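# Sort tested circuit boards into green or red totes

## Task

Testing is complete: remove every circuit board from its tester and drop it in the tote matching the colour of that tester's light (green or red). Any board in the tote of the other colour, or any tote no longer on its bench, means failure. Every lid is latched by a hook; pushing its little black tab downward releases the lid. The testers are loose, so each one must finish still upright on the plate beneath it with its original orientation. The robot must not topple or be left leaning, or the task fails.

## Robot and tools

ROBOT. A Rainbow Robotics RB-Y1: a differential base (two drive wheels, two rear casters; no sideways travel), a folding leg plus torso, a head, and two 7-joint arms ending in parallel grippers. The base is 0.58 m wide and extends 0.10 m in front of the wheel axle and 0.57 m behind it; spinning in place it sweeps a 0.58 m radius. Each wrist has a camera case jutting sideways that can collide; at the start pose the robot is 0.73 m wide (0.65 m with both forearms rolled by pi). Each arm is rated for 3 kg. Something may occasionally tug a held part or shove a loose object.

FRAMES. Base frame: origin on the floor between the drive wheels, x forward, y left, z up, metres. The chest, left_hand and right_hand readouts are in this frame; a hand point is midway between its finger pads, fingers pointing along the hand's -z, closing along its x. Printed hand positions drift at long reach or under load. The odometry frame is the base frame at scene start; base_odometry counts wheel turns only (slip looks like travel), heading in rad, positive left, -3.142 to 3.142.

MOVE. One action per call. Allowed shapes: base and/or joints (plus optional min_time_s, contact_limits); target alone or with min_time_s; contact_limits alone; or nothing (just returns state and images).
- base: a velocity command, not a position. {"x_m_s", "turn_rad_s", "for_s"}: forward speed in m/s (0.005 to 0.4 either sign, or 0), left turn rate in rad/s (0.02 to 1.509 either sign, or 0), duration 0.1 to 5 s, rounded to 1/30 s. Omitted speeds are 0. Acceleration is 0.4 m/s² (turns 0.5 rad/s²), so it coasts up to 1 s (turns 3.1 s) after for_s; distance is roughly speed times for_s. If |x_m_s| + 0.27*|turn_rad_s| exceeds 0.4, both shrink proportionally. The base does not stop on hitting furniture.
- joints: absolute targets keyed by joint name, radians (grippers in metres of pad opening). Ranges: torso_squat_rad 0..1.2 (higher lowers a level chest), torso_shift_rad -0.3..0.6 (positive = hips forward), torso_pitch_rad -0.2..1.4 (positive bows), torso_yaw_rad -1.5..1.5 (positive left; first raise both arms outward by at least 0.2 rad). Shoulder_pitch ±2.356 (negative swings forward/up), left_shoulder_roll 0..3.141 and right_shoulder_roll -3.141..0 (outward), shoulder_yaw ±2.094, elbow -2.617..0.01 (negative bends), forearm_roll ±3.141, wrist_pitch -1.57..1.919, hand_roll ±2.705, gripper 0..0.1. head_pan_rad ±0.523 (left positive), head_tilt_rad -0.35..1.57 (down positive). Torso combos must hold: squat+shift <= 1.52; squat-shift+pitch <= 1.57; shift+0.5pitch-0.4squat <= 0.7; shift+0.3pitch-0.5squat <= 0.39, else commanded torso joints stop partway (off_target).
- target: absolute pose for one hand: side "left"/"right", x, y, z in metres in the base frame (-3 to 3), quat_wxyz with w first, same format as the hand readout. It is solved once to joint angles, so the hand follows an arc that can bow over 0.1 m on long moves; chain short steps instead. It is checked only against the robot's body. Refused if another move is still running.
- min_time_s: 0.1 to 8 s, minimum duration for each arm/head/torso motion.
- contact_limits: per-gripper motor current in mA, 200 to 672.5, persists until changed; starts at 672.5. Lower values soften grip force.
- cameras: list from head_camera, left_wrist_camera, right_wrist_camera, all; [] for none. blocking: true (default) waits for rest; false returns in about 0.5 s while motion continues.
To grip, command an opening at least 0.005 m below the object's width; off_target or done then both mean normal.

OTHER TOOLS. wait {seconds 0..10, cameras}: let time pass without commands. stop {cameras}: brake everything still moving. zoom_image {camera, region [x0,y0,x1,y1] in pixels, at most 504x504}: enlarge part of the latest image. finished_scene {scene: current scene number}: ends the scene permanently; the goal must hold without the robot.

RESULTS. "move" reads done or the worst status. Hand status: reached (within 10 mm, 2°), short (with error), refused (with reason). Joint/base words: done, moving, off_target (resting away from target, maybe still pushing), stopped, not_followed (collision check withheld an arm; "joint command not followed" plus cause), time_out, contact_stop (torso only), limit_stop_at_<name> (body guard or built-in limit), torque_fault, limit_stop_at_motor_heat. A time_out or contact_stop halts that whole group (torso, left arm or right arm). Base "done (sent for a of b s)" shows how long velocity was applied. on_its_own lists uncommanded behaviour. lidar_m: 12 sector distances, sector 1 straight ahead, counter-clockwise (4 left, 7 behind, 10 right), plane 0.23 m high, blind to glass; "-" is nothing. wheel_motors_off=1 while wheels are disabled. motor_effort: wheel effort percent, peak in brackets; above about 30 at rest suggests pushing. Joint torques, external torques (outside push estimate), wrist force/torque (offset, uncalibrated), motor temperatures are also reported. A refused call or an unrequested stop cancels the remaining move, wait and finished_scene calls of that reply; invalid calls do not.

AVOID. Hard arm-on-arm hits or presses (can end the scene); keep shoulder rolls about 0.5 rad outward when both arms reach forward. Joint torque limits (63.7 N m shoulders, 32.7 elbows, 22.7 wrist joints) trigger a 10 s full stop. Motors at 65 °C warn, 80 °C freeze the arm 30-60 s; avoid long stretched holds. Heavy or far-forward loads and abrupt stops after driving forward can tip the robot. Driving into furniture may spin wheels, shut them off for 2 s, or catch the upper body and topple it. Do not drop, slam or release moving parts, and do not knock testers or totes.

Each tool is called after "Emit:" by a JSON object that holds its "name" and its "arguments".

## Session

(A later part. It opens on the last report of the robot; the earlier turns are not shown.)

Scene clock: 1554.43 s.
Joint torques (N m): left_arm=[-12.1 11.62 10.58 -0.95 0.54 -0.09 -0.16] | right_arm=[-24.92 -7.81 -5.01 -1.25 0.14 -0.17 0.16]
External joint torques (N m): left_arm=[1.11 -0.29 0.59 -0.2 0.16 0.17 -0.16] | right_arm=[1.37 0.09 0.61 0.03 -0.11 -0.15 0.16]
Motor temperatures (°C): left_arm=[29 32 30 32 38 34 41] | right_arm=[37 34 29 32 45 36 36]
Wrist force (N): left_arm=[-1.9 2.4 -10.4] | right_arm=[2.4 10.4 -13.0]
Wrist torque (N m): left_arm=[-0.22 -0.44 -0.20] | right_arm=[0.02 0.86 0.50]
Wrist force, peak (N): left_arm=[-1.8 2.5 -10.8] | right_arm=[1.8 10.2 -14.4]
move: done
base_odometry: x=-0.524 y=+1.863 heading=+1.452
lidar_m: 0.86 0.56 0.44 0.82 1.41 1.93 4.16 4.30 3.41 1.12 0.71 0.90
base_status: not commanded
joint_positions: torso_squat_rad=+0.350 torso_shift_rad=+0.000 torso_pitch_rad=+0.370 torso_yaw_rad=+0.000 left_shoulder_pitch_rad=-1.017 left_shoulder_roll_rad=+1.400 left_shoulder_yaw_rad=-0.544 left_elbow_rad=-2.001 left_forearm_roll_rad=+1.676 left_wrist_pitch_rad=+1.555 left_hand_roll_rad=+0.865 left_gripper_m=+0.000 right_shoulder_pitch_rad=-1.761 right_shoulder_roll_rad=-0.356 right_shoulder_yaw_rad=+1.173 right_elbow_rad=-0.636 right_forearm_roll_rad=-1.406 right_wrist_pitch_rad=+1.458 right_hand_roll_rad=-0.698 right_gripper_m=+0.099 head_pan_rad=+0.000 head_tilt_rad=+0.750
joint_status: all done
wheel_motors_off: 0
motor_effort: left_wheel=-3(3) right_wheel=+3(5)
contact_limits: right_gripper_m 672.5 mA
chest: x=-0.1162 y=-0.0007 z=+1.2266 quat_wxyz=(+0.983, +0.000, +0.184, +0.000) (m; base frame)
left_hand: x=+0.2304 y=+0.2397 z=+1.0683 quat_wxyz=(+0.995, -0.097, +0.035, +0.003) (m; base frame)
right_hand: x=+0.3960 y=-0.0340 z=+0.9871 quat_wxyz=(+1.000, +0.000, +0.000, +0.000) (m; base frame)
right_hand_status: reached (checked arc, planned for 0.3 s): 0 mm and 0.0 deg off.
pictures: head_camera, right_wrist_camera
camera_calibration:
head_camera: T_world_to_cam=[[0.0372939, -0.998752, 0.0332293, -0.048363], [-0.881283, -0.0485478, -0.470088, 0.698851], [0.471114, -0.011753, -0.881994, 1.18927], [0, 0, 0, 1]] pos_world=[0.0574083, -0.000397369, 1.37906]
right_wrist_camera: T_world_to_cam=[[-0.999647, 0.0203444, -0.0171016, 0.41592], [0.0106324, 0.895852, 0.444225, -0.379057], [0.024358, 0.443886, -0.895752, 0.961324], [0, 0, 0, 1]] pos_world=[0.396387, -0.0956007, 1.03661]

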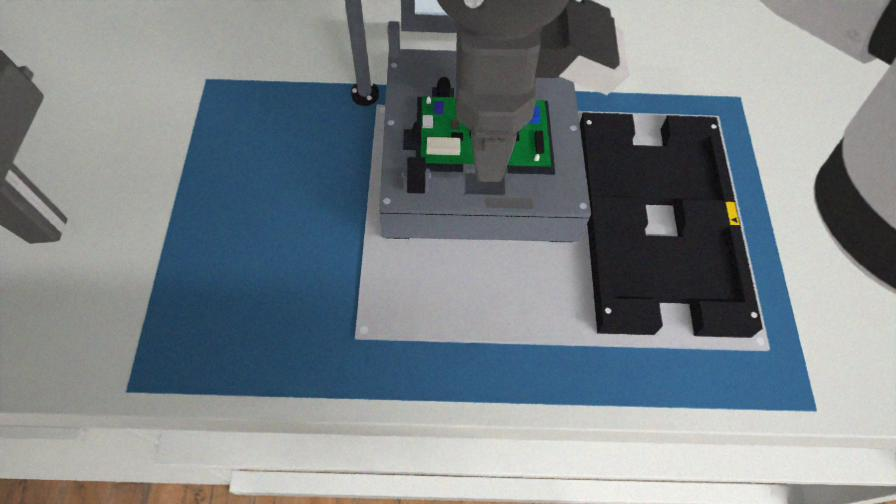

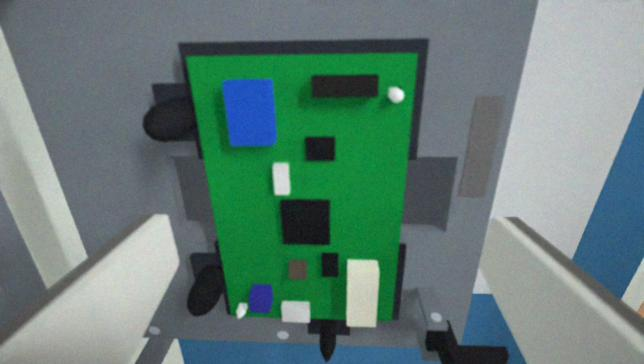

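Emit:
{"name": "move", "arguments": {"joints": {"right_gripper_m":0.09}, "cameras": []}}

Emit:
{"name": "move", "arguments": {"target": {"side":"right","x":0.401,"y":-0.033,"z":0.966,"quat_wxyz":[1,0,0,0]}, "min_time_s": 1, "cameras": ["head_camera","right_wrist_camera"]}}

Emit:
{"name": "zoom_image", "arguments": {"camera": "head_camera", "region": [360, 40, 620, 260]}}

Scene clock: 1564.90 s.
Joint torques (N m): left_arm=[-12.16 11.69 10.45 -0.83 0.57 -0.15 -0.18] | right_arm=[-24.89 -7.74 -5.17 -1.27 0.09 -0.21 0.14]
External joint torques (N m): left_arm=[1.06 -0.22 0.46 -0.08 0.19 0.11 -0.18] | right_arm=[1.4 0.16 0.45 0.01 -0.16 -0.19 0.14]
Motor temperatures (°C): left_arm=[29 32 30 32 38 34 41] | right_arm=[37 34 29 32 45 36 36]
Wrist force (N): left_arm=[-1.9 2.6 -10.4] | right_arm=[2.3 10.6 -13.1]
Wrist torque (N m): left_arm=[-0.24 -0.44 -0.20] | right_arm=[-0.02 0.86 0.51]
Wrist force, peak (N): left_arm=[-1.9 2.3 -10.7] | right_arm=[2.2 10.9 -13.3]
move: done
base_odometry: x=-0.524 y=+1.863 heading=+1.452
lidar_m: 0.86 0.56 0.44 0.82 1.40 1.92 4.16 4.30 3.40 1.12 0.71 0.90
base_status: not commanded
joint_positions: torso_squat_rad=+0.350 torso_shift_rad=+0.000 torso_pitch_rad=+0.370 torso_yaw_rad=+0.000 left_shoulder_pitch_rad=-1.017 left_shoulder_roll_rad=+1.400 left_shoulder_yaw_rad=-0.544 left_elbow_rad=-2.001 left_forearm_roll_rad=+1.676 left_wrist_pitch_rad=+1.555 left_hand_roll_rad=+0.865 left_gripper_m=+0.000 right_shoulder_pitch_rad=-1.761 right_shoulder_roll_rad=-0.356 right_shoulder_yaw_rad=+1.173 right_elbow_rad=-0.636 right_forearm_roll_rad=-1.406 right_wrist_pitch_rad=+1.458 right_hand_roll_rad=-0.698 right_gripper_m=+0.090 head_pan_rad=+0.000 head_tilt_rad=+0.750
joint_status: all done
wheel_motors_off: 0
motor_effort: left_wheel=-3(4) right_wheel=+3(4)
contact_limits: right_gripper_m 672.5 mA
chest: x=-0.1162 y=-0.0007 z=+1.2266 quat_wxyz=(+0.983, +0.000, +0.184, +0.000) (m; base frame)
left_hand: x=+0.2304 y=+0.2397 z=+1.0683 quat_wxyz=(+0.995, -0.097, +0.035, +0.003) (m; base frame)
right_hand: x=+0.3960 y=-0.0340 z=+0.9871 quat_wxyz=(+1.000, +0.000, +0.000, +0.000) (m; base frame)
pictures: none
No camera images: "cameras" was empty.

Scene clock: 1566.23 s.
Joint torques (N m): left_arm=[-12.13 11.73 10.59 -0.89 0.56 -0.07 -0.26] | right_arm=[-23.17 -5.64 -3.43 -0.12 0.29 -0.37 0.23]
External joint torques (N m): left_arm=[1.08 -0.18 0.6 -0.14 0.18 0.19 -0.26] | right_arm=[3.14 2.08 0.83 1.12 0.04 -0.34 0.22]
Motor temperatures (°C): left_arm=[29 32 30 32 38 34 41] | right_arm=[37 34 29 32 45 36 36]
Wrist force (N): left_arm=[-1.8 2.3 -10.5] | right_arm=[2.4 10.3 -12.9]
Wrist torque (N m): left_arm=[-0.21 -0.43 -0.19] | right_arm=[0.01 0.88 0.50]
Wrist force, peak (N): left_arm=[-2.0 2.5 -10.5] | right_arm=[2.3 11.0 -13.1]
move: done
base_odometry: x=-0.524 y=+1.863 heading=+1.452
lidar_m: 0.86 0.55 0.44 0.82 1.42 1.92 4.16 4.30 3.41 1.12 0.71 0.90
base_status: not commanded
joint_positions: torso_squat_rad=+0.350 torso_shift_rad=+0.000 torso_pitch_rad=+0.370 torso_yaw_rad=+0.000 left_shoulder_pitch_rad=-1.017 left_shoulder_roll_rad=+1.400 left_shoulder_yaw_rad=-0.544 left_elbow_rad=-2.001 left_forearm_roll_rad=+1.676 left_wrist_pitch_rad=+1.555 left_hand_roll_rad=+0.865 left_gripper_m=+0.000 right_shoulder_pitch_rad=-1.754 right_shoulder_roll_rad=-0.276 right_shoulder_yaw_rad=+1.178 right_elbow_rad=-0.475 right_forearm_roll_rad=-1.399 right_wrist_pitch_rad=+1.405 right_hand_roll_rad=-0.616 right_gripper_m=+0.090 head_pan_rad=+0.000 head_tilt_rad=+0.750
joint_status: all done
wheel_motors_off: 0
motor_effort: left_wheel=-2(4) right_wheel=+1(4)
contact_limits: right_gripper_m 672.5 mA
chest: x=-0.1162 y=-0.0007 z=+1.2266 quat_wxyz=(+0.983, +0.000, +0.184, +0.000) (m; base frame)
left_hand: x=+0.2304 y=+0.2397 z=+1.0683 quat_wxyz=(+0.995, -0.097, +0.035, +0.003) (m; base frame)
right_hand: x=+0.4008 y=-0.0332 z=+0.9664 quat_wxyz=(+1.000, +0.001, -0.003, +0.000) (m; base frame)
right_hand_status: reached (checked arc, planned for 1.0 s): 1 mm and 0.4 deg off.
pictures: head_camera, right_wrist_camera
camera_calibration:
head_camera: T_world_to_cam=[[0.0372943, -0.998752, 0.0332291, -0.0483627], [-0.881284, -0.048548, -0.470087, 0.698851], [0.471114, -0.0117527, -0.881994, 1.18927], [0, 0, 0, 1]] pos_world=[0.0574092, -0.000397413, 1.37906]
right_wrist_camera: T_world_to_cam=[[-0.999524, 0.020809, -0.0227668, 0.425717], [0.00847526, 0.895012, 0.445961, -0.371417], [0.0296566, 0.445556, -0.894763, 0.939331], [0, 0, 0, 1]] pos_world=[0.400805, -0.0949598, 1.01581]

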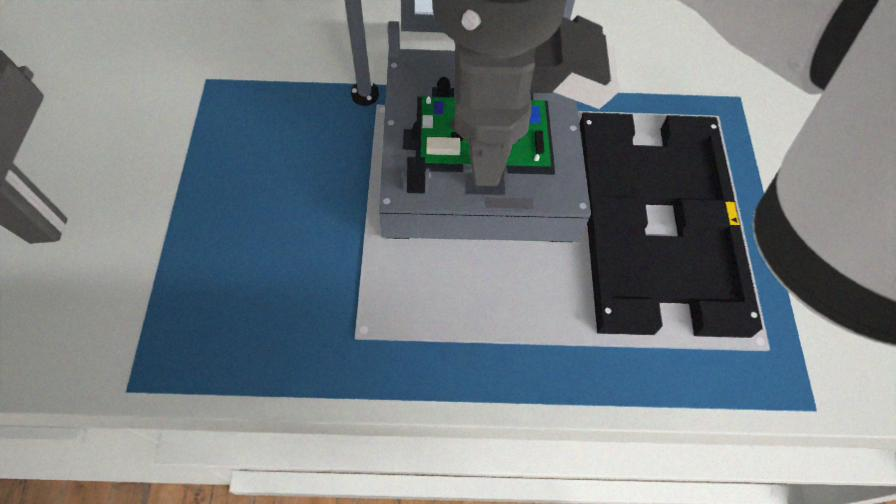

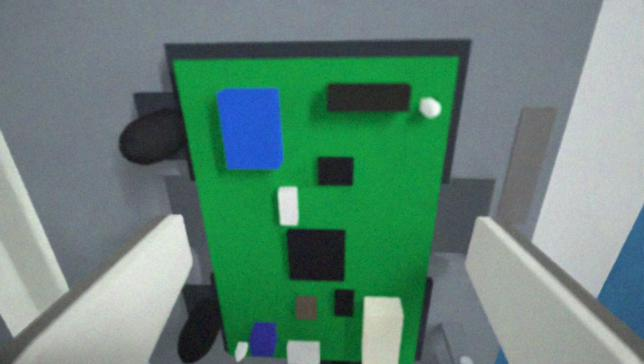

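Scaled by 1.938 from the camera's 896x504 image, which has a finer 1280x720 frame.

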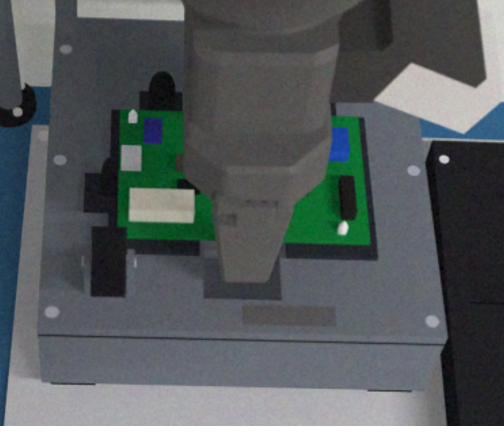

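Emit:
{"name": "move", "arguments": {"target": {"side":"right","x":0.401,"y":-0.033,"z":0.952,"quat_wxyz":[1,0,0,0]}, "min_time_s": 1, "cameras": ["head_camera","right_wrist_camera"]}}

Emit:
{"name": "zoom_image", "arguments": {"camera": "head_camera", "region": [360, 40, 620, 260]}}

Scene clock: 1573.50 s.
Joint torques (N m): left_arm=[-12.16 11.44 10.83 -0.99 0.51 -0.21 -0.18] | right_arm=[-22.77 -5.29 -3.01 -0.17 0.13 -0.4 0.26]
External joint torques (N m): left_arm=[1.05 -0.47 0.84 -0.24 0.13 0.05 -0.18] | right_arm=[3.43 2.26 0.16 1.01 -0.13 -0.36 0.25]
Motor temperatures (°C): left_arm=[29 32 30 32 38 34 41] | right_arm=[37 34 29 32 45 36 36]
Wrist force (N): left_arm=[-1.5 2.1 -10.4] | right_arm=[2.2 10.9 -12.7]
Wrist torque (N m): left_arm=[-0.19 -0.39 -0.20] | right_arm=[-0.06 0.83 0.52]
Wrist force, peak (N): left_arm=[-1.9 2.4 -10.6] | right_arm=[2.2 10.9 -13.3]
move: done
base_odometry: x=-0.524 y=+1.863 heading=+1.452
lidar_m: 0.86 0.55 0.44 0.82 1.42 1.92 4.17 4.30 3.41 1.12 0.71 0.90
base_status: not commanded
joint_positions: torso_squat_rad=+0.350 torso_shift_rad=+0.000 torso_pitch_rad=+0.370 torso_yaw_rad=+0.000 left_shoulder_pitch_rad=-1.017 left_shoulder_roll_rad=+1.400 left_shoulder_yaw_rad=-0.544 left_elbow_rad=-2.001 left_forearm_roll_rad=+1.676 left_wrist_pitch_rad=+1.555 left_hand_roll_rad=+0.865 left_gripper_m=+0.000 right_shoulder_pitch_rad=-1.751 right_shoulder_roll_rad=-0.214 right_shoulder_yaw_rad=+1.177 right_elbow_rad=-0.352 right_forearm_roll_rad=-1.399 right_wrist_pitch_rad=+1.370 right_hand_roll_rad=-0.552 right_gripper_m=+0.090 head_pan_rad=+0.000 head_tilt_rad=+0.750
joint_status: all done
wheel_motors_off: 0
motor_effort: left_wheel=-2(4) right_wheel=+3(5)
contact_limits: right_gripper_m 672.5 mA
chest: x=-0.1162 y=-0.0007 z=+1.2266 quat_wxyz=(+0.983, +0.000, +0.184, +0.000) (m; base frame)
left_hand: x=+0.2304 y=+0.2397 z=+1.0683 quat_wxyz=(+0.995, -0.097, +0.035, +0.003) (m; base frame)
right_hand: x=+0.4009 y=-0.0333 z=+0.9524 quat_wxyz=(+1.000, +0.001, -0.003, +0.000) (m; base frame)
right_hand_status: reached (checked arc, planned for 1.0 s): 1 mm and 0.4 deg off.
pictures: head_camera, right_wrist_camera
camera_calibration:
head_camera: T_world_to_cam=[[0.0372939, -0.998752, 0.033229, -0.0483628], [-0.881284, -0.0485477, -0.470087, 0.698851], [0.471114, -0.0117528, -0.881994, 1.18927], [0, 0, 0, 1]] pos_world=[0.0574093, -0.000397563, 1.37906]
right_wrist_camera: T_world_to_cam=[[-0.999523, 0.0206493, -0.0229544, 0.425687], [0.00825309, 0.895082, 0.445825, -0.364928], [0.029752, 0.445423, -0.894826, 0.926831], [0, 0, 0, 1]] pos_world=[0.40092, -0.0949818, 1.00182]

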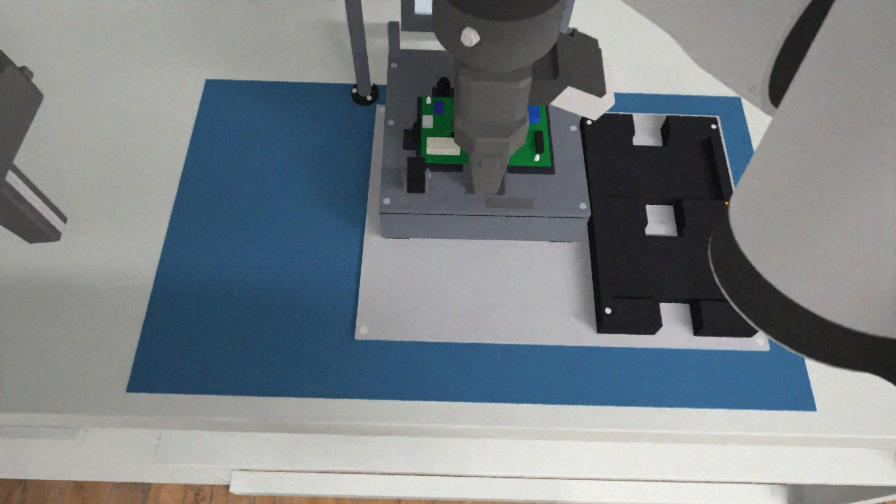

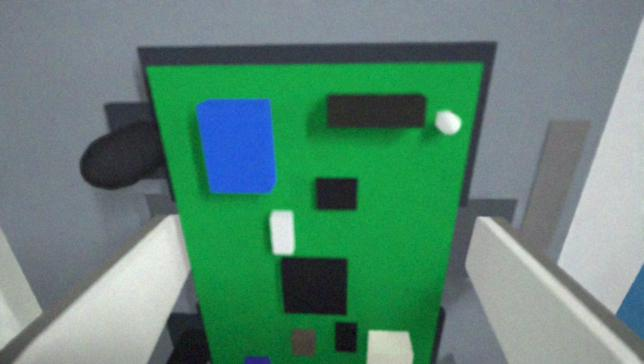

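Scaled by 1.938 from the camera's 896x504 image, which has a finer 1280x720 frame.

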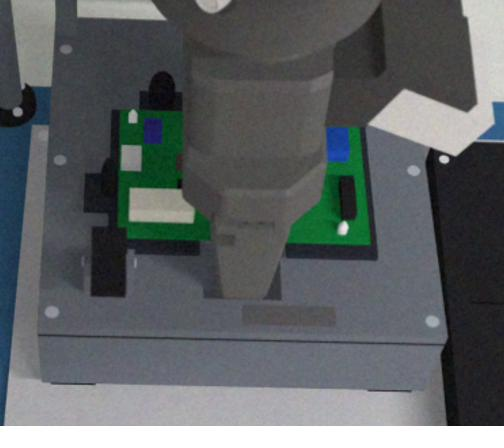

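Emit:
{"name": "move", "arguments": {"target": {"side":"right","x":0.404,"y":-0.034,"z":0.943,"quat_wxyz":[1,0,0,0]}, "min_time_s": 1.5, "cameras": ["head_camera","right_wrist_camera"]}}

Emit:
{"name": "zoom_image", "arguments": {"camera": "head_camera", "region": [360, 40, 620, 260]}}

Scene clock: 1582.53 s.
Joint torques (N m): left_arm=[-11.98 11.83 10.68 -0.94 0.56 -0.18 -0.15] | right_arm=[-22.55 -4.88 -3.57 -0.09 0.03 -0.37 0.35]
External joint torques (N m): left_arm=[1.23 -0.09 0.69 -0.19 0.18 0.08 -0.16] | right_arm=[3.56 2.57 -1.14 1.03 -0.23 -0.3 0.35]
Motor temperatures (°C): left_arm=[29 32 30 32 38 34 41] | right_arm=[37 34 29 32 45 36 36]
Wrist force (N): left_arm=[-1.7 2.4 -10.4] | right_arm=[2.0 10.8 -13.2]
Wrist torque (N m): left_arm=[-0.23 -0.43 -0.19] | right_arm=[-0.05 0.81 0.51]
Wrist force, peak (N): left_arm=[-2.0 2.7 -10.6] | right_arm=[1.9 10.9 -13.3]
move: done
base_odometry: x=-0.524 y=+1.863 heading=+1.452
lidar_m: 0.86 0.56 0.44 0.82 1.42 1.92 4.16 4.30 3.41 1.12 0.71 0.90
base_status: not commanded
joint_positions: torso_squat_rad=+0.350 torso_shift_rad=+0.000 torso_pitch_rad=+0.370 torso_yaw_rad=+0.000 left_shoulder_pitch_rad=-1.017 left_shoulder_roll_rad=+1.400 left_shoulder_yaw_rad=-0.544 left_elbow_rad=-2.001 left_forearm_roll_rad=+1.676 left_wrist_pitch_rad=+1.555 left_hand_roll_rad=+0.865 left_gripper_m=+0.000 right_shoulder_pitch_rad=-1.749 right_shoulder_roll_rad=-0.176 right_shoulder_yaw_rad=+1.175 right_elbow_rad=-0.267 right_forearm_roll_rad=-1.399 right_wrist_pitch_rad=+1.331 right_hand_roll_rad=-0.505 right_gripper_m=+0.090 head_pan_rad=+0.000 head_tilt_rad=+0.750
joint_status: all done
wheel_motors_off: 0
motor_effort: left_wheel=-3(4) right_wheel=+3(5)
contact_limits: right_gripper_m 672.5 mA
chest: x=-0.1162 y=-0.0007 z=+1.2266 quat_wxyz=(+0.983, +0.000, +0.184, +0.000) (m; base frame)
left_hand: x=+0.2304 y=+0.2397 z=+1.0683 quat_wxyz=(+0.995, -0.097, +0.035, +0.003) (m; base frame)
right_hand: x=+0.4039 y=-0.0344 z=+0.9435 quat_wxyz=(+1.000, +0.004, -0.010, +0.000) (m; base frame)
right_hand_status: reached (checked arc, as near as the solve gets, planned for 1.5 s): 1 mm and 1.3 deg off.
pictures: head_camera, right_wrist_camera
camera_calibration:
head_camera: T_world_to_cam=[[0.0372938, -0.998752, 0.0332294, -0.048363], [-0.881284, -0.0485477, -0.470087, 0.698851], [0.471113, -0.0117532, -0.881994, 1.18927], [0, 0, 0, 1]] pos_world=[0.0574093, -0.000397254, 1.37906]
right_wrist_camera: T_world_to_cam=[[-0.999083, 0.0205967, -0.0375423, 0.442088], [0.00146606, 0.892663, 0.450723, -0.36198], [0.042796, 0.450254, -0.891874, 0.911389], [0, 0, 0, 1]] pos_world=[0.403209, -0.0963366, 0.992594]

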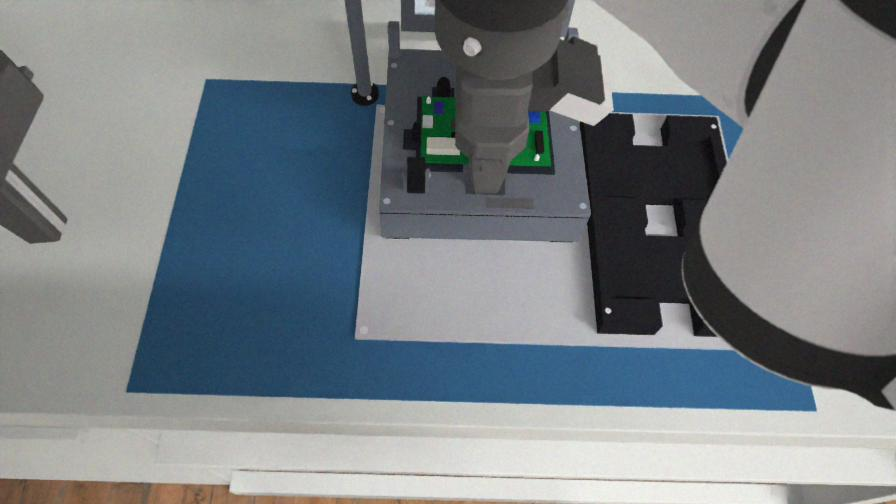

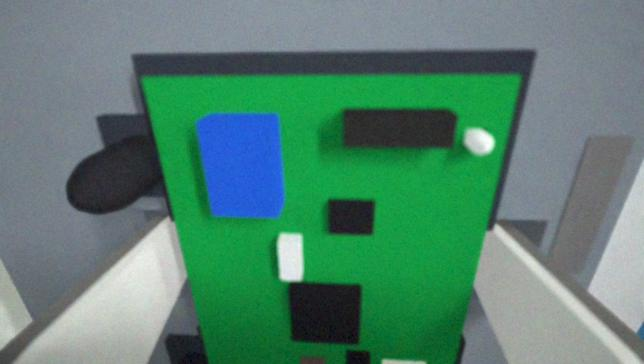

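Scaled by 1.938 from the camera's 896x504 image, which has a finer 1280x720 frame.

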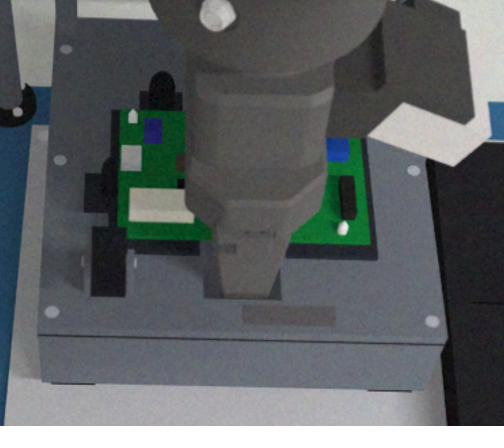

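Emit:
{"name": "move", "arguments": {"target": {"side":"right","x":0.395,"y":-0.034,"z":0.939,"quat_wxyz":[1,0,0,0]}, "min_time_s": 1.5, "cameras": ["head_camera"]}}

Emit:
{"name": "move", "arguments": {"target": {"side":"right","x":0.38,"y":-0.034,"z":0.939,"quat_wxyz":[1,0,0,0]}, "min_time_s": 1.5, "cameras": ["head_camera"]}}

Scene clock: 1589.50 s.
Joint torques (N m): left_arm=[-12.26 11.78 10.47 -0.98 0.51 -0.13 -0.19] | right_arm=[-16.02 -1.31 -1.33 -1.9 -1.5 3.53 -0.3]
External joint torques (N m): left_arm=[0.95 -0.14 0.48 -0.23 0.13 0.13 -0.19] | right_arm=[9.98 6.04 1.2 -0.78 -1.76 3.55 -0.3]
Motor temperatures (°C): left_arm=[29 32 30 32 38 34 41] | right_arm=[37 34 29 32 45 36 36]
Wrist force (N): left_arm=[-2.0 2.3 -10.4] | right_arm=[17.1 12.0 -9.2]
Wrist torque (N m): left_arm=[-0.22 -0.46 -0.20] | right_arm=[-0.04 0.75 0.57]
Wrist force, peak (N): left_arm=[-2.0 2.3 -10.7] | right_arm=[16.0 12.1 -11.9]
move: done
base_odometry: x=-0.524 y=+1.863 heading=+1.452
lidar_m: 0.86 0.56 0.44 0.82 1.40 1.92 4.16 4.29 3.40 1.12 0.71 0.90
base_status: not commanded
joint_positions: torso_squat_rad=+0.350 torso_shift_rad=+0.000 torso_pitch_rad=+0.370 torso_yaw_rad=+0.000 left_shoulder_pitch_rad=-1.017 left_shoulder_roll_rad=+1.400 left_shoulder_yaw_rad=-0.544 left_elbow_rad=-2.001 left_forearm_roll_rad=+1.676 left_wrist_pitch_rad=+1.555 left_hand_roll_rad=+0.865 left_gripper_m=+0.000 right_shoulder_pitch_rad=-1.742 right_shoulder_roll_rad=-0.175 right_shoulder_yaw_rad=+1.178 right_elbow_rad=-0.280 right_forearm_roll_rad=-1.399 right_wrist_pitch_rad=+1.351 right_hand_roll_rad=-0.517 right_gripper_m=+0.090 head_pan_rad=+0.000 head_tilt_rad=+0.750
joint_status: all done
wheel_motors_off: 0
motor_effort: left_wheel=-3(4) right_wheel=+2(5)
contact_limits: right_gripper_m 672.5 mA
chest: x=-0.1161 y=-0.0007 z=+1.2266 quat_wxyz=(+0.983, +0.000, +0.184, +0.000) (m; base frame)
left_hand: x=+0.2304 y=+0.2397 z=+1.0683 quat_wxyz=(+0.995, -0.097, +0.035, +0.003) (m; base frame)
right_hand: x=+0.3967 y=-0.0342 z=+0.9402 quat_wxyz=(+1.000, -0.001, +0.001, +0.000) (m; base frame)
right_hand_status: reached (checked arc, planned for 1.5 s): 2 mm and 0.2 deg off.
pictures: head_camera
camera_calibration:
head_camera: T_world_to_cam=[[0.0372959, -0.998752, 0.0332273, -0.0483622], [-0.881308, -0.048548, -0.470042, 0.69884], [0.471068, -0.0117528, -0.882019, 1.18926], [0, 0, 0, 1]] pos_world=[0.057474, -0.000397388, 1.37904]

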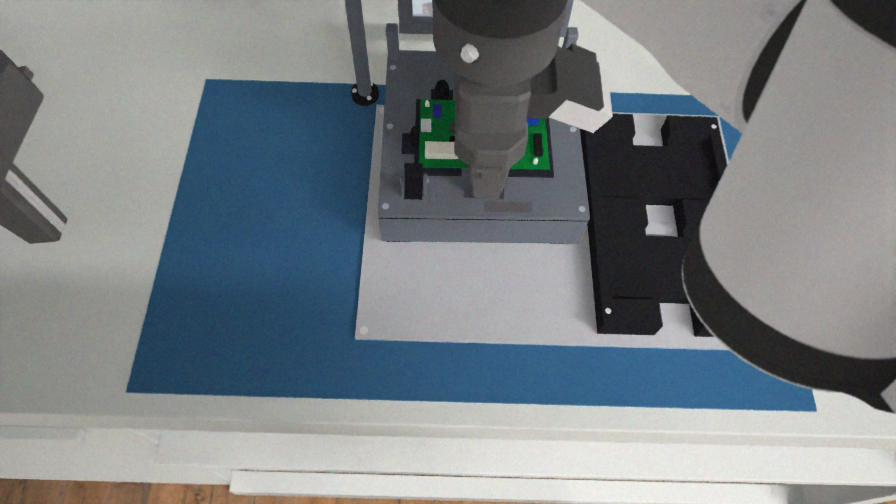

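Scene clock: 1591.33 s.
Joint torques (N m): left_arm=[-12.07 11.66 10.63 -0.98 0.5 -0.11 -0.23] | right_arm=[-16.14 -7.57 -2.75 -0.21 -0.57 3.41 -0.33]
External joint torques (N m): left_arm=[1.14 -0.26 0.64 -0.23 0.12 0.15 -0.23] | right_arm=[9.47 -0.39 3.29 1.29 -0.81 3.43 -0.33]
Motor temperatures (°C): left_arm=[29 32 30 32 38 34 41] | right_arm=[37 34 29 32 45 36 36]
Wrist force (N): left_arm=[-1.9 2.4 -10.4] | right_arm=[14.4 18.4 -8.6]
Wrist torque (N m): left_arm=[-0.22 -0.44 -0.19] | right_arm=[0.06 0.74 0.96]
Wrist force, peak (N): left_arm=[-1.8 2.3 -10.7] | right_arm=[7.7 26.9 -5.3]
move: done
base_odometry: x=-0.524 y=+1.863 heading=+1.452
lidar_m: 0.86 0.56 0.44 0.81 1.41 1.92 4.17 4.30 3.40 1.11 0.70 0.90
base_status: not commanded
joint_positions: torso_squat_rad=+0.350 torso_shift_rad=+0.000 torso_pitch_rad=+0.370 torso_yaw_rad=+0.000 left_shoulder_pitch_rad=-1.017 left_shoulder_roll_rad=+1.400 left_shoulder_yaw_rad=-0.544 left_elbow_rad=-2.001 left_forearm_roll_rad=+1.676 left_wrist_pitch_rad=+1.555 left_hand_roll_rad=+0.865 left_gripper_m=+0.000 right_shoulder_pitch_rad=-1.666 right_shoulder_roll_rad=-0.353 right_shoulder_yaw_rad=+1.202 right_elbow_rad=-0.705 right_forearm_roll_rad=-1.366 right_wrist_pitch_rad=+1.379 right_hand_roll_rad=-0.749 right_gripper_m=+0.090 head_pan_rad=+0.000 head_tilt_rad=+0.750
joint_status: all done
wheel_motors_off: 0
motor_effort: left_wheel=-4(5) right_wheel=+0(3)
contact_limits: right_gripper_m 672.5 mA
chest: x=-0.1161 y=-0.0007 z=+1.2266 quat_wxyz=(+0.983, +0.000, +0.184, +0.000) (m; base frame)
left_hand: x=+0.2304 y=+0.2399 z=+1.0683 quat_wxyz=(+0.995, -0.097, +0.035, +0.003) (m; base frame)
right_hand: x=+0.3805 y=-0.0330 z=+0.9402 quat_wxyz=(+1.000, +0.000, +0.001, +0.001) (m; base frame)
right_hand_status: reached (checked arc, planned for 1.5 s): 2 mm and 0.1 deg off.
pictures: head_camera
camera_calibration:
head_camera: T_world_to_cam=[[0.0374301, -0.998744, 0.0333041, -0.0483567], [-0.881283, -0.0487031, -0.470073, 0.698885], [0.471105, -0.0117554, -0.881999, 1.18925], [0, 0, 0, 1]] pos_world=[0.057464, -0.000277988, 1.37905]

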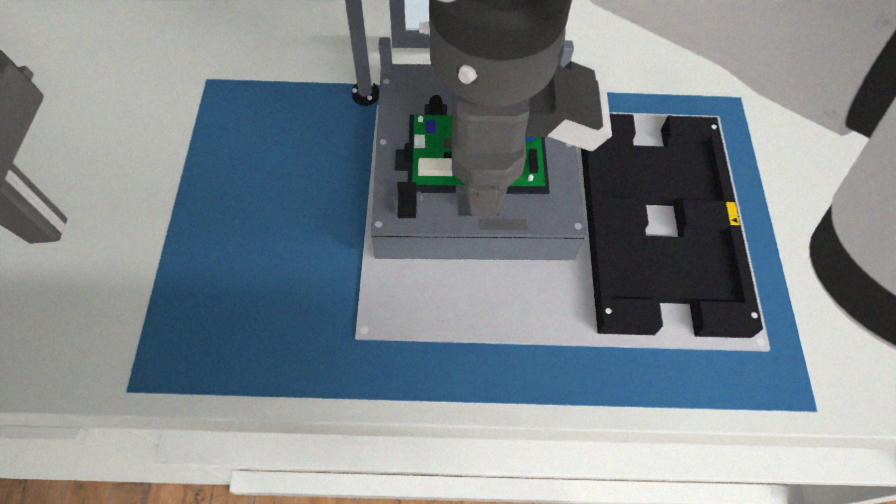

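Emit:
{"name": "move", "arguments": {"target": {"side":"right","x":0.368,"y":-0.039,"z":0.939,"quat_wxyz":[1,0,0,0]}, "min_time_s": 1.5, "cameras": ["head_camera"]}}

Emit:
{"name": "move", "arguments": {"target": {"side":"right","x":0.358,"y":-0.04,"z":0.939,"quat_wxyz":[1,0,0,0]}, "min_time_s": 1.5, "cameras": ["head_camera","right_wrist_camera"]}}

Scene clock: 1602.17 s.
Joint torques (N m): left_arm=[-12.19 11.88 10.61 -0.94 0.58 -0.12 -0.26] | right_arm=[-15.58 -8.8 -2.56 -0.82 0.24 3.3 0.32]
External joint torques (N m): left_arm=[1.03 -0.03 0.62 -0.19 0.2 0.14 -0.26] | right_arm=[9.55 -1.66 4.75 0.8 0 3.32 0.32]
Motor temperatures (°C): left_arm=[29 32 30 32 38 34 41] | right_arm=[37 34 29 32 45 36 36]
Wrist force (N): left_arm=[-1.8 2.4 -10.4] | right_arm=[12.1 20.8 -7.5]
Wrist torque (N m): left_arm=[-0.22 -0.43 -0.22] | right_arm=[0.14 0.99 -0.13]
Wrist force, peak (N): left_arm=[-2.0 2.5 -10.6] | right_arm=[9.7 25.6 -4.6]
move: done
base_odometry: x=-0.524 y=+1.863 heading=+1.452
lidar_m: 0.86 0.56 0.44 0.82 1.42 1.92 4.17 4.30 3.42 1.12 0.71 0.91
base_status: not commanded
joint_positions: torso_squat_rad=+0.350 torso_shift_rad=+0.000 torso_pitch_rad=+0.370 torso_yaw_rad=+0.000 left_shoulder_pitch_rad=-1.017 left_shoulder_roll_rad=+1.400 left_shoulder_yaw_rad=-0.544 left_elbow_rad=-2.001 left_forearm_roll_rad=+1.676 left_wrist_pitch_rad=+1.555 left_hand_roll_rad=+0.865 left_gripper_m=+0.000 right_shoulder_pitch_rad=-1.632 right_shoulder_roll_rad=-0.431 right_shoulder_yaw_rad=+1.210 right_elbow_rad=-0.881 right_forearm_roll_rad=-1.353 right_wrist_pitch_rad=+1.387 right_hand_roll_rad=-0.842 right_gripper_m=+0.090 head_pan_rad=+0.000 head_tilt_rad=+0.750
joint_status: all done
wheel_motors_off: 0
motor_effort: left_wheel=-3(4) right_wheel=+0(1)
contact_limits: right_gripper_m 672.5 mA
chest: x=-0.1161 y=-0.0007 z=+1.2266 quat_wxyz=(+0.983, +0.000, +0.184, +0.000) (m; base frame)
left_hand: x=+0.2304 y=+0.2399 z=+1.0683 quat_wxyz=(+0.995, -0.097, +0.035, +0.003) (m; base frame)
right_hand: x=+0.3686 y=-0.0378 z=+0.9402 quat_wxyz=(+1.000, +0.001, +0.000, +0.001) (m; base frame)
right_hand_status: reached (checked arc, planned for 1.5 s): 2 mm and 0.1 deg off.
pictures: head_camera
camera_calibration:
head_camera: T_world_to_cam=[[0.0374356, -0.998744, 0.0333112, -0.04836], [-0.881274, -0.0487115, -0.470088, 0.698901], [0.47112, -0.0117583, -0.881991, 1.18924], [0, 0, 0, 1]] pos_world=[0.0574564, -0.000271311, 1.37906]

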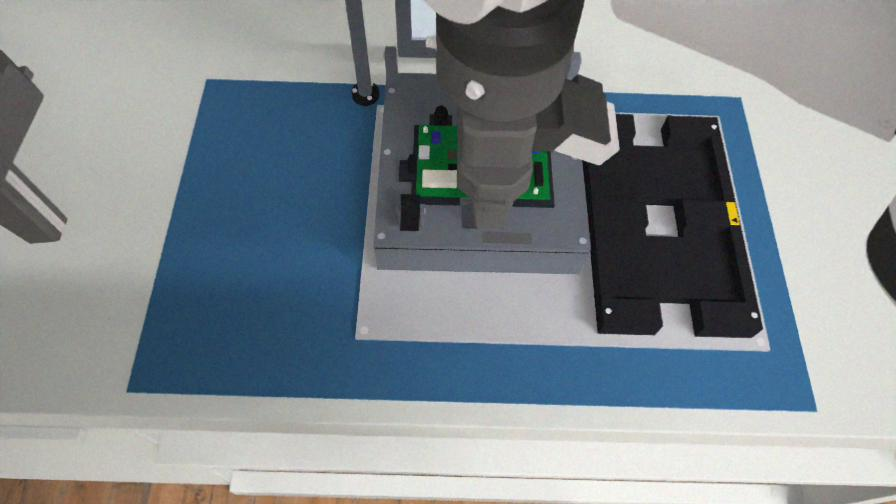

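Scene clock: 1604.00 s.
Joint torques (N m): left_arm=[-11.89 11.69 10.84 -0.95 0.58 -0.16 -0.28] | right_arm=[-15.75 -7.63 -3.45 -2.12 -0.9 3.2 0.12]
External joint torques (N m): left_arm=[1.32 -0.22 0.86 -0.2 0.2 0.1 -0.28] | right_arm=[9.03 -0.57 4.43 -0.43 -1.13 3.21 0.13]
Motor temperatures (°C): left_arm=[29 32 30 32 38 34 41] | right_arm=[37 34 29 32 45 36 36]
Wrist force (N): left_arm=[-1.8 2.2 -10.4] | right_arm=[14.4 17.7 -8.5]
Wrist torque (N m): left_arm=[-0.22 -0.43 -0.20] | right_arm=[0.10 0.91 0.05]
Wrist force, peak (N): left_arm=[-2.2 2.3 -10.7] | right_arm=[11.9 23.4 -6.4]
move: done
base_odometry: x=-0.524 y=+1.863 heading=+1.452
lidar_m: 0.86 0.56 0.44 0.82 1.42 1.93 4.16 4.30 3.40 1.12 0.71 0.89
base_status: not commanded
joint_positions: torso_squat_rad=+0.350 torso_shift_rad=+0.000 torso_pitch_rad=+0.370 torso_yaw_rad=+0.000 left_shoulder_pitch_rad=-1.017 left_shoulder_roll_rad=+1.400 left_shoulder_yaw_rad=-0.544 left_elbow_rad=-2.001 left_forearm_roll_rad=+1.676 left_wrist_pitch_rad=+1.555 left_hand_roll_rad=+0.865 left_gripper_m=+0.000 right_shoulder_pitch_rad=-1.616 right_shoulder_roll_rad=-0.467 right_shoulder_yaw_rad=+1.215 right_elbow_rad=-0.971 right_forearm_roll_rad=-1.347 right_wrist_pitch_rad=+1.396 right_hand_roll_rad=-0.894 right_gripper_m=+0.090 head_pan_rad=+0.000 head_tilt_rad=+0.750
joint_status: all done
wheel_motors_off: 0
motor_effort: left_wheel=-2(5) right_wheel=+0(2)
contact_limits: right_gripper_m 672.5 mA
chest: x=-0.1161 y=-0.0007 z=+1.2266 quat_wxyz=(+0.983, +0.000, +0.184, +0.000) (m; base frame)
left_hand: x=+0.2304 y=+0.2398 z=+1.0683 quat_wxyz=(+0.995, -0.097, +0.035, +0.003) (m; base frame)
right_hand: x=+0.3587 y=-0.0394 z=+0.9399 quat_wxyz=(+1.000, +0.000, +0.002, +0.001) (m; base frame)
right_hand_status: reached (checked arc, planned for 1.5 s): 1 mm and 0.2 deg off.
pictures: head_camera, right_wrist_camera
camera_calibration:
head_camera: T_world_to_cam=[[0.0373873, -0.998746, 0.0333059, -0.0483842], [-0.881277, -0.0486663, -0.470088, 0.6989], [0.47112, -0.0117764, -0.881991, 1.18924], [0, 0, 0, 1]] pos_world=[0.0574565, -0.000305629, 1.37906]
right_wrist_camera: T_world_to_cam=[[-0.999729, 0.0191103, -0.0132635, 0.374256], [0.011248, 0.896217, 0.443474, -0.352313], [0.0203619, 0.443205, -0.896189, 0.924163], [0, 0, 0, 1]] pos_world=[0.3593, -0.100997, 0.98943]

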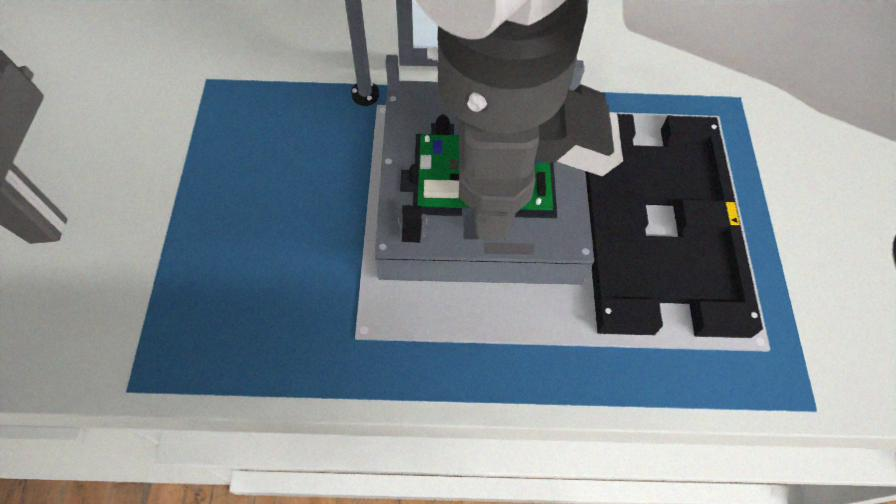

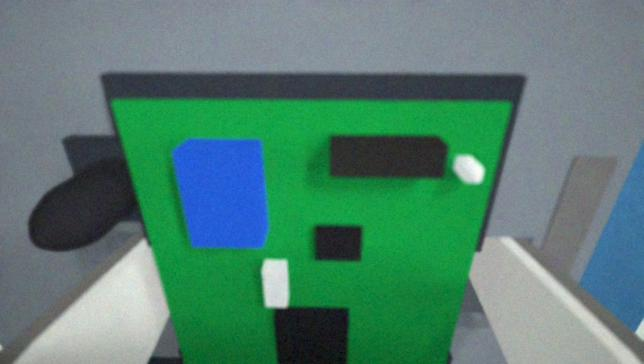

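Emit:
{"name": "move", "arguments": {"target": {"side":"right","x":0.351,"y":-0.04,"z":0.939,"quat_wxyz":[1,0,0,0]}, "min_time_s": 1.5, "cameras": []}}

Emit:
{"name": "move", "arguments": {"target": {"side":"right","x":0.358,"y":-0.04,"z":0.944,"quat_wxyz":[1,0,0,0]}, "min_time_s": 1.5, "cameras": ["head_camera","right_wrist_camera"]}}

Emit:
{"name": "zoom_image", "arguments": {"camera": "head_camera", "region": [340, 40, 620, 360]}}

Scene clock: 1612.30 s.
Joint torques (N m): left_arm=[-12.1 11.63 10.67 -0.87 0.63 -0.08 -0.27] | right_arm=[-16.07 -6.23 -4.31 -3.07 -1.47 2.49 0.02]
External joint torques (N m): left_arm=[1.12 -0.28 0.68 -0.12 0.24 0.18 -0.27] | right_arm=[8.43 0.77 3.97 -1.32 -1.71 2.5 0.02]
Motor temperatures (°C): left_arm=[29 32 30 32 38 34 41] | right_arm=[37 34 29 32 45 36 36]
Wrist force (N): left_arm=[-2.0 2.3 -10.5] | right_arm=[15.2 15.2 -9.6]
Wrist torque (N m): left_arm=[-0.22 -0.46 -0.19] | right_arm=[0.09 0.79 0.14]
Wrist force, peak (N): left_arm=[-1.7 2.2 -10.8] | right_arm=[14.6 21.1 -7.3]
move: done
base_odometry: x=-0.524 y=+1.863 heading=+1.452
lidar_m: 0.85 0.56 0.44 0.81 1.41 1.92 4.16 4.30 3.40 1.12 0.71 0.90
base_status: not commanded
joint_positions: torso_squat_rad=+0.350 torso_shift_rad=+0.000 torso_pitch_rad=+0.370 torso_yaw_rad=+0.000 left_shoulder_pitch_rad=-1.017 left_shoulder_roll_rad=+1.400 left_shoulder_yaw_rad=-0.544 left_elbow_rad=-2.001 left_forearm_roll_rad=+1.676 left_wrist_pitch_rad=+1.555 left_hand_roll_rad=+0.865 left_gripper_m=+0.000 right_shoulder_pitch_rad=-1.604 right_shoulder_roll_rad=-0.492 right_shoulder_yaw_rad=+1.219 right_elbow_rad=-1.039 right_forearm_roll_rad=-1.340 right_wrist_pitch_rad=+1.397 right_hand_roll_rad=-0.936 right_gripper_m=+0.090 head_pan_rad=+0.000 head_tilt_rad=+0.750
joint_status: all done
wheel_motors_off: 0
motor_effort: left_wheel=-2(5) right_wheel=+0(2)
contact_limits: right_gripper_m 672.5 mA
chest: x=-0.1161 y=-0.0007 z=+1.2266 quat_wxyz=(+0.983, +0.000, +0.184, +0.000) (m; base frame)
left_hand: x=+0.2304 y=+0.2398 z=+1.0683 quat_wxyz=(+0.995, -0.097, +0.035, +0.003) (m; base frame)
right_hand: x=+0.3518 y=-0.0396 z=+0.9399 quat_wxyz=(+1.000, +0.000, +0.000, +0.000) (m; base frame)
right_hand_status: reached (checked arc, planned for 1.5 s): 1 mm and 0.1 deg off.
pictures: none
No camera images: "cameras" was empty.

Scene clock: 1614.13 s.
Joint torques (N m): left_arm=[-12.18 11.46 10.44 -0.9 0.64 -0.16 -0.08] | right_arm=[-23.72 -6.47 -8.17 0.16 0.46 0.82 0.6]
External joint torques (N m): left_arm=[1.03 -0.45 0.45 -0.15 0.26 0.1 -0.08] | right_arm=[1 0.63 -0.08 1.85 0.22 0.83 0.6]
Motor temperatures (°C): left_arm=[29 32 30 32 38 34 41] | right_arm=[37 34 29 32 45 36 36]
Wrist force (N): left_arm=[-1.7 2.4 -10.3] | right_arm=[2.0 13.9 -13.0]
Wrist torque (N m): left_arm=[-0.23 -0.42 -0.19] | right_arm=[0.03 0.83 0.34]
Wrist force, peak (N): left_arm=[-1.9 2.3 -10.6] | right_arm=[14.6 15.5 -13.4]
move: done
base_odometry: x=-0.524 y=+1.863 heading=+1.452
lidar_m: 0.86 0.56 0.44 0.82 1.42 1.93 4.16 4.30 3.40 1.13 0.71 0.90
base_status: not commanded
joint_positions: torso_squat_rad=+0.350 torso_shift_rad=+0.000 torso_pitch_rad=+0.370 torso_yaw_rad=+0.000 left_shoulder_pitch_rad=-1.017 left_shoulder_roll_rad=+1.400 left_shoulder_yaw_rad=-0.544 left_elbow_rad=-2.001 left_forearm_roll_rad=+1.676 left_wrist_pitch_rad=+1.555 left_hand_roll_rad=+0.865 left_gripper_m=+0.000 right_shoulder_pitch_rad=-1.617 right_shoulder_roll_rad=-0.483 right_shoulder_yaw_rad=+1.214 right_elbow_rad=-1.003 right_forearm_roll_rad=-1.346 right_wrist_pitch_rad=+1.401 right_hand_roll_rad=-0.912 right_gripper_m=+0.090 head_pan_rad=+0.000 head_tilt_rad=+0.750
joint_status: all done
wheel_motors_off: 0
motor_effort: left_wheel=-3(5) right_wheel=-1(2)
contact_limits: right_gripper_m 672.5 mA
chest: x=-0.1162 y=-0.0007 z=+1.2266 quat_wxyz=(+0.983, +0.000, +0.184, +0.000) (m; base frame)
left_hand: x=+0.2304 y=+0.2398 z=+1.0683 quat_wxyz=(+0.995, -0.097, +0.035, +0.003) (m; base frame)
right_hand: x=+0.3578 y=-0.0399 z=+0.9441 quat_wxyz=(+1.000, +0.000, -0.001, +0.000) (m; base frame)
right_hand_status: reached (checked arc, planned for 1.5 s): 0 mm and 0.1 deg off.
pictures: head_camera, right_wrist_camera
camera_calibration:
head_camera: T_world_to_cam=[[0.0373795, -0.998746, 0.0333043, -0.048387], [-0.881266, -0.048659, -0.47011, 0.698907], [0.471141, -0.0117775, -0.881979, 1.18925], [0, 0, 0, 1]] pos_world=[0.0574285, -0.000311881, 1.37907]
right_wrist_camera: T_world_to_cam=[[-0.999632, 0.0202914, -0.0180272, 0.377909], [0.0101561, 0.895544, 0.444857, -0.354683], [0.0251709, 0.44451, -0.89542, 0.925798], [0, 0, 0, 1]] pos_world=[0.358069, -0.10156, 0.993575]

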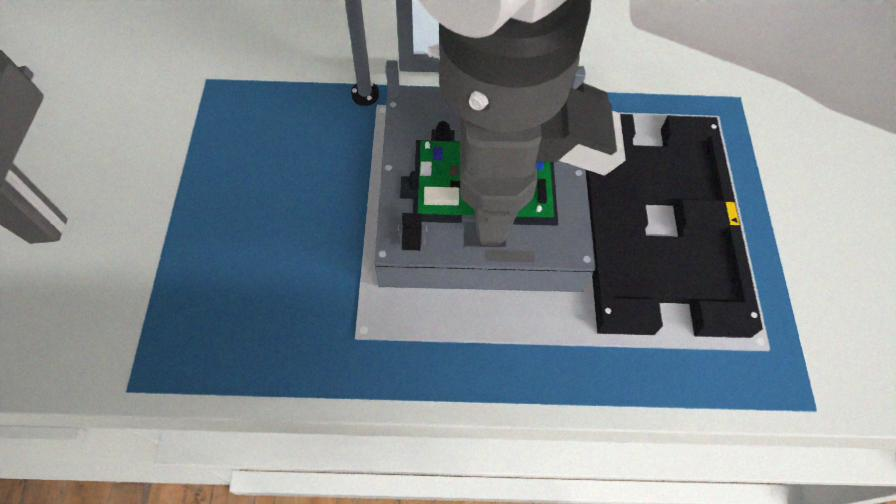

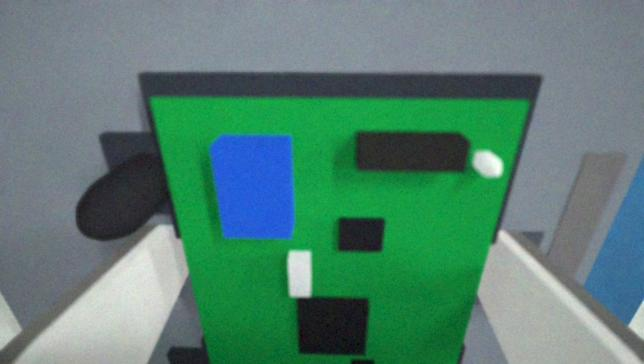

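Scaled by 1.575 from the camera's 896x504 image, which has a finer 1280x720 frame.

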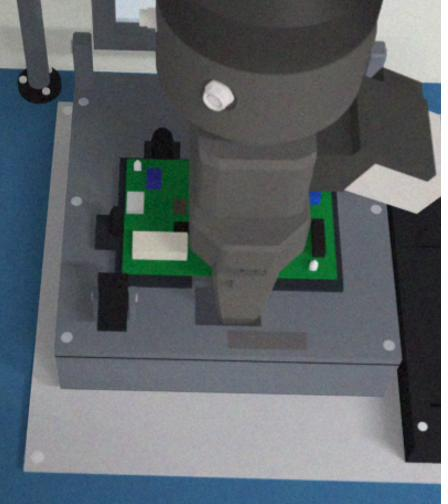

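Emit:
{"name": "move", "arguments": {"joints": {"right_gripper_m":0.05}, "cameras": ["right_wrist_camera"]}}

Emit:
{"name": "move", "arguments": {"target": {"side":"right","x":0.359,"y":-0.04,"z":0.962,"quat_wxyz":[1,0,0,0]}, "min_time_s": 2.5, "cameras": ["head_camera","right_wrist_camera"]}}

Scene clock: 1621.03 s.
Joint torques (N m): left_arm=[-12.02 11.85 10.76 -0.93 0.6 -0.14 -0.13] | right_arm=[-24.26 -7.63 -8.09 0.43 1.99 -1.39 0.44]
External joint torques (N m): left_arm=[1.19 -0.06 0.77 -0.18 0.22 0.12 -0.13] | right_arm=[0.46 -0.53 0 2.12 1.75 -1.38 0.44]
Motor temperatures (°C): left_arm=[29 32 30 32 38 34 40] | right_arm=[37 34 29 32 45 36 36]
Wrist force (N): left_arm=[-1.7 2.5 -10.3] | right_arm=[-8.6 11.1 -10.7]
Wrist torque (N m): left_arm=[-0.23 -0.42 -0.19] | right_arm=[-0.01 0.95 0.49]
Wrist force, peak (N): left_arm=[-1.6 2.5 -10.7] | right_arm=[-6.3 12.2 -15.8]
move: off_target
base_odometry: x=-0.524 y=+1.863 heading=+1.452
lidar_m: 0.86 0.56 0.44 0.82 1.41 1.93 4.17 4.30 3.41 1.12 0.70 0.90
base_status: not commanded
joint_positions: torso_squat_rad=+0.350 torso_shift_rad=+0.000 torso_pitch_rad=+0.370 torso_yaw_rad=+0.000 left_shoulder_pitch_rad=-1.017 left_shoulder_roll_rad=+1.400 left_shoulder_yaw_rad=-0.544 left_elbow_rad=-2.001 left_forearm_roll_rad=+1.676 left_wrist_pitch_rad=+1.555 left_hand_roll_rad=+0.865 left_gripper_m=+0.000 right_shoulder_pitch_rad=-1.617 right_shoulder_roll_rad=-0.483 right_shoulder_yaw_rad=+1.214 right_elbow_rad=-1.003 right_forearm_roll_rad=-1.347 right_wrist_pitch_rad=+1.402 right_hand_roll_rad=-0.912 right_gripper_m=+0.070 head_pan_rad=+0.000 head_tilt_rad=+0.750
joint_status: right_gripper_m off_target (ended at +0.070, target +0.050)
wheel_motors_off: 0
motor_effort: left_wheel=-3(4) right_wheel=+1(3)
contact_limits: right_gripper_m 672.5 mA
chest: x=-0.1163 y=-0.0007 z=+1.2266 quat_wxyz=(+0.983, +0.000, +0.184, +0.000) (m; base frame)
left_hand: x=+0.2303 y=+0.2398 z=+1.0684 quat_wxyz=(+0.995, -0.097, +0.035, +0.003) (m; base frame)
right_hand: x=+0.3574 y=-0.0398 z=+0.9441 quat_wxyz=(+1.000, +0.000, +0.000, +0.000) (m; base frame)
pictures: right_wrist_camera
camera_calibration:
right_wrist_camera: T_world_to_cam=[[-0.999649, 0.0200272, -0.0173439, 0.376885], [0.0102263, 0.895598, 0.444746, -0.354682], [0.0244402, 0.444412, -0.895489, 0.926099], [0, 0, 0, 1]] pos_world=[0.357746, -0.101465, 0.993591]

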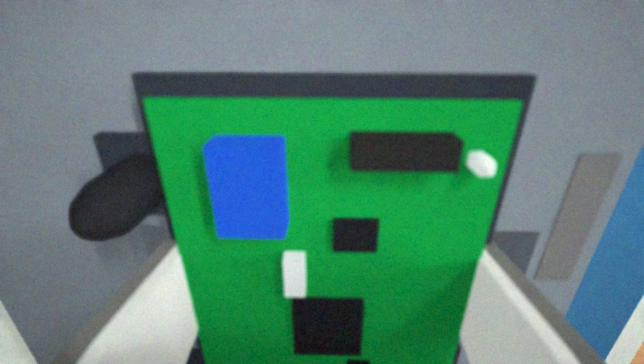

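Scene clock: 1623.87 s.
Joint torques (N m): left_arm=[-11.99 11.79 10.58 -0.8 0.54 -0.1 -0.14] | right_arm=[-24.22 -8.81 -9.47 -1.94 -0.23 0.26 -0.41]
External joint torques (N m): left_arm=[1.23 -0.13 0.59 -0.05 0.16 0.16 -0.14] | right_arm=[0.63 -1.53 -1.19 -0.32 -0.47 0.27 -0.41]
Motor temperatures (°C): left_arm=[29 32 30 32 38 34 40] | right_arm=[37 34 29 32 45 36 36]
Wrist force (N): left_arm=[-1.7 2.3 -10.3] | right_arm=[2.1 10.9 -13.1]
Wrist torque (N m): left_arm=[-0.23 -0.43 -0.20] | right_arm=[-0.08 0.80 0.50]
Wrist force, peak (N): left_arm=[-2.0 2.5 -10.8] | right_arm=[-3.5 12.4 -17.2]
move: done
base_odometry: x=-0.524 y=+1.863 heading=+1.452
lidar_m: 0.85 0.56 0.44 0.82 1.42 1.93 4.17 4.30 3.41 1.12 0.72 0.90
base_status: not commanded
joint_positions: torso_squat_rad=+0.350 torso_shift_rad=+0.000 torso_pitch_rad=+0.370 torso_yaw_rad=+0.000 left_shoulder_pitch_rad=-1.017 left_shoulder_roll_rad=+1.400 left_shoulder_yaw_rad=-0.544 left_elbow_rad=-2.001 left_forearm_roll_rad=+1.676 left_wrist_pitch_rad=+1.555 left_hand_roll_rad=+0.865 left_gripper_m=+0.000 right_shoulder_pitch_rad=-1.643 right_shoulder_roll_rad=-0.500 right_shoulder_yaw_rad=+1.201 right_elbow_rad=-1.025 right_forearm_roll_rad=-1.362 right_wrist_pitch_rad=+1.435 right_hand_roll_rad=-0.919 right_gripper_m=+0.070 head_pan_rad=+0.000 head_tilt_rad=+0.750
joint_status: all done
wheel_motors_off: 0
motor_effort: left_wheel=-4(5) right_wheel=+2(3)
contact_limits: right_gripper_m 672.5 mA
chest: x=-0.1163 y=-0.0007 z=+1.2266 quat_wxyz=(+0.983, +0.000, +0.184, +0.000) (m; base frame)
left_hand: x=+0.2303 y=+0.2398 z=+1.0683 quat_wxyz=(+0.995, -0.097, +0.035, +0.003) (m; base frame)
right_hand: x=+0.3592 y=-0.0397 z=+0.9612 quat_wxyz=(+1.000, +0.000, +0.000, +0.000) (m; base frame)
right_hand_status: reached (checked arc, planned for 2.5 s): 1 mm and 0.1 deg off.
pictures: head_camera, right_wrist_camera
camera_calibration:
head_camera: T_world_to_cam=[[0.0373386, -0.998747, 0.0333138, -0.0484023], [-0.881227, -0.0486283, -0.470185, 0.698918], [0.471216, -0.0118009, -0.881939, 1.18926], [0, 0, 0, 1]] pos_world=[0.0573148, -0.000320098, 1.37909]
right_wrist_camera: T_world_to_cam=[[-0.999671, 0.0193949, -0.0167985, 0.378423], [0.00992925, 0.896107, 0.443728, -0.361285], [0.0236593, 0.443415, -0.896004, 0.942046], [0, 0, 0, 1]] pos_world=[0.359597, -0.101307, 1.01075]

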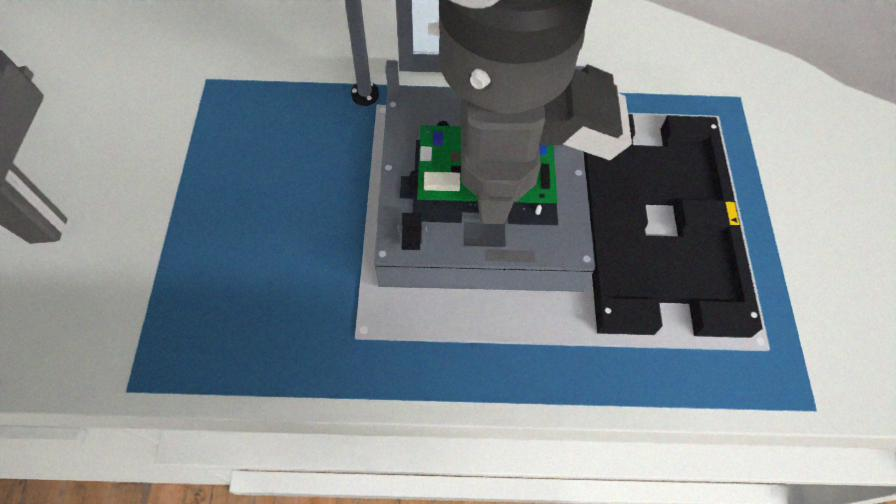

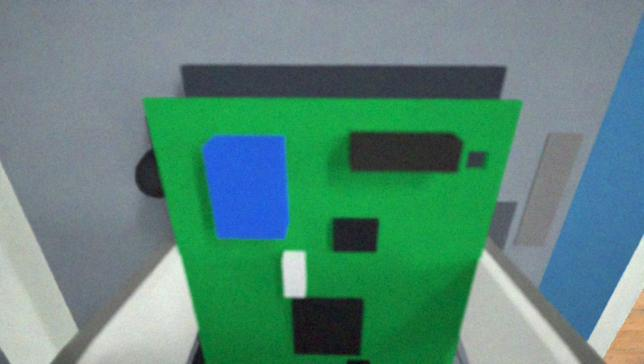

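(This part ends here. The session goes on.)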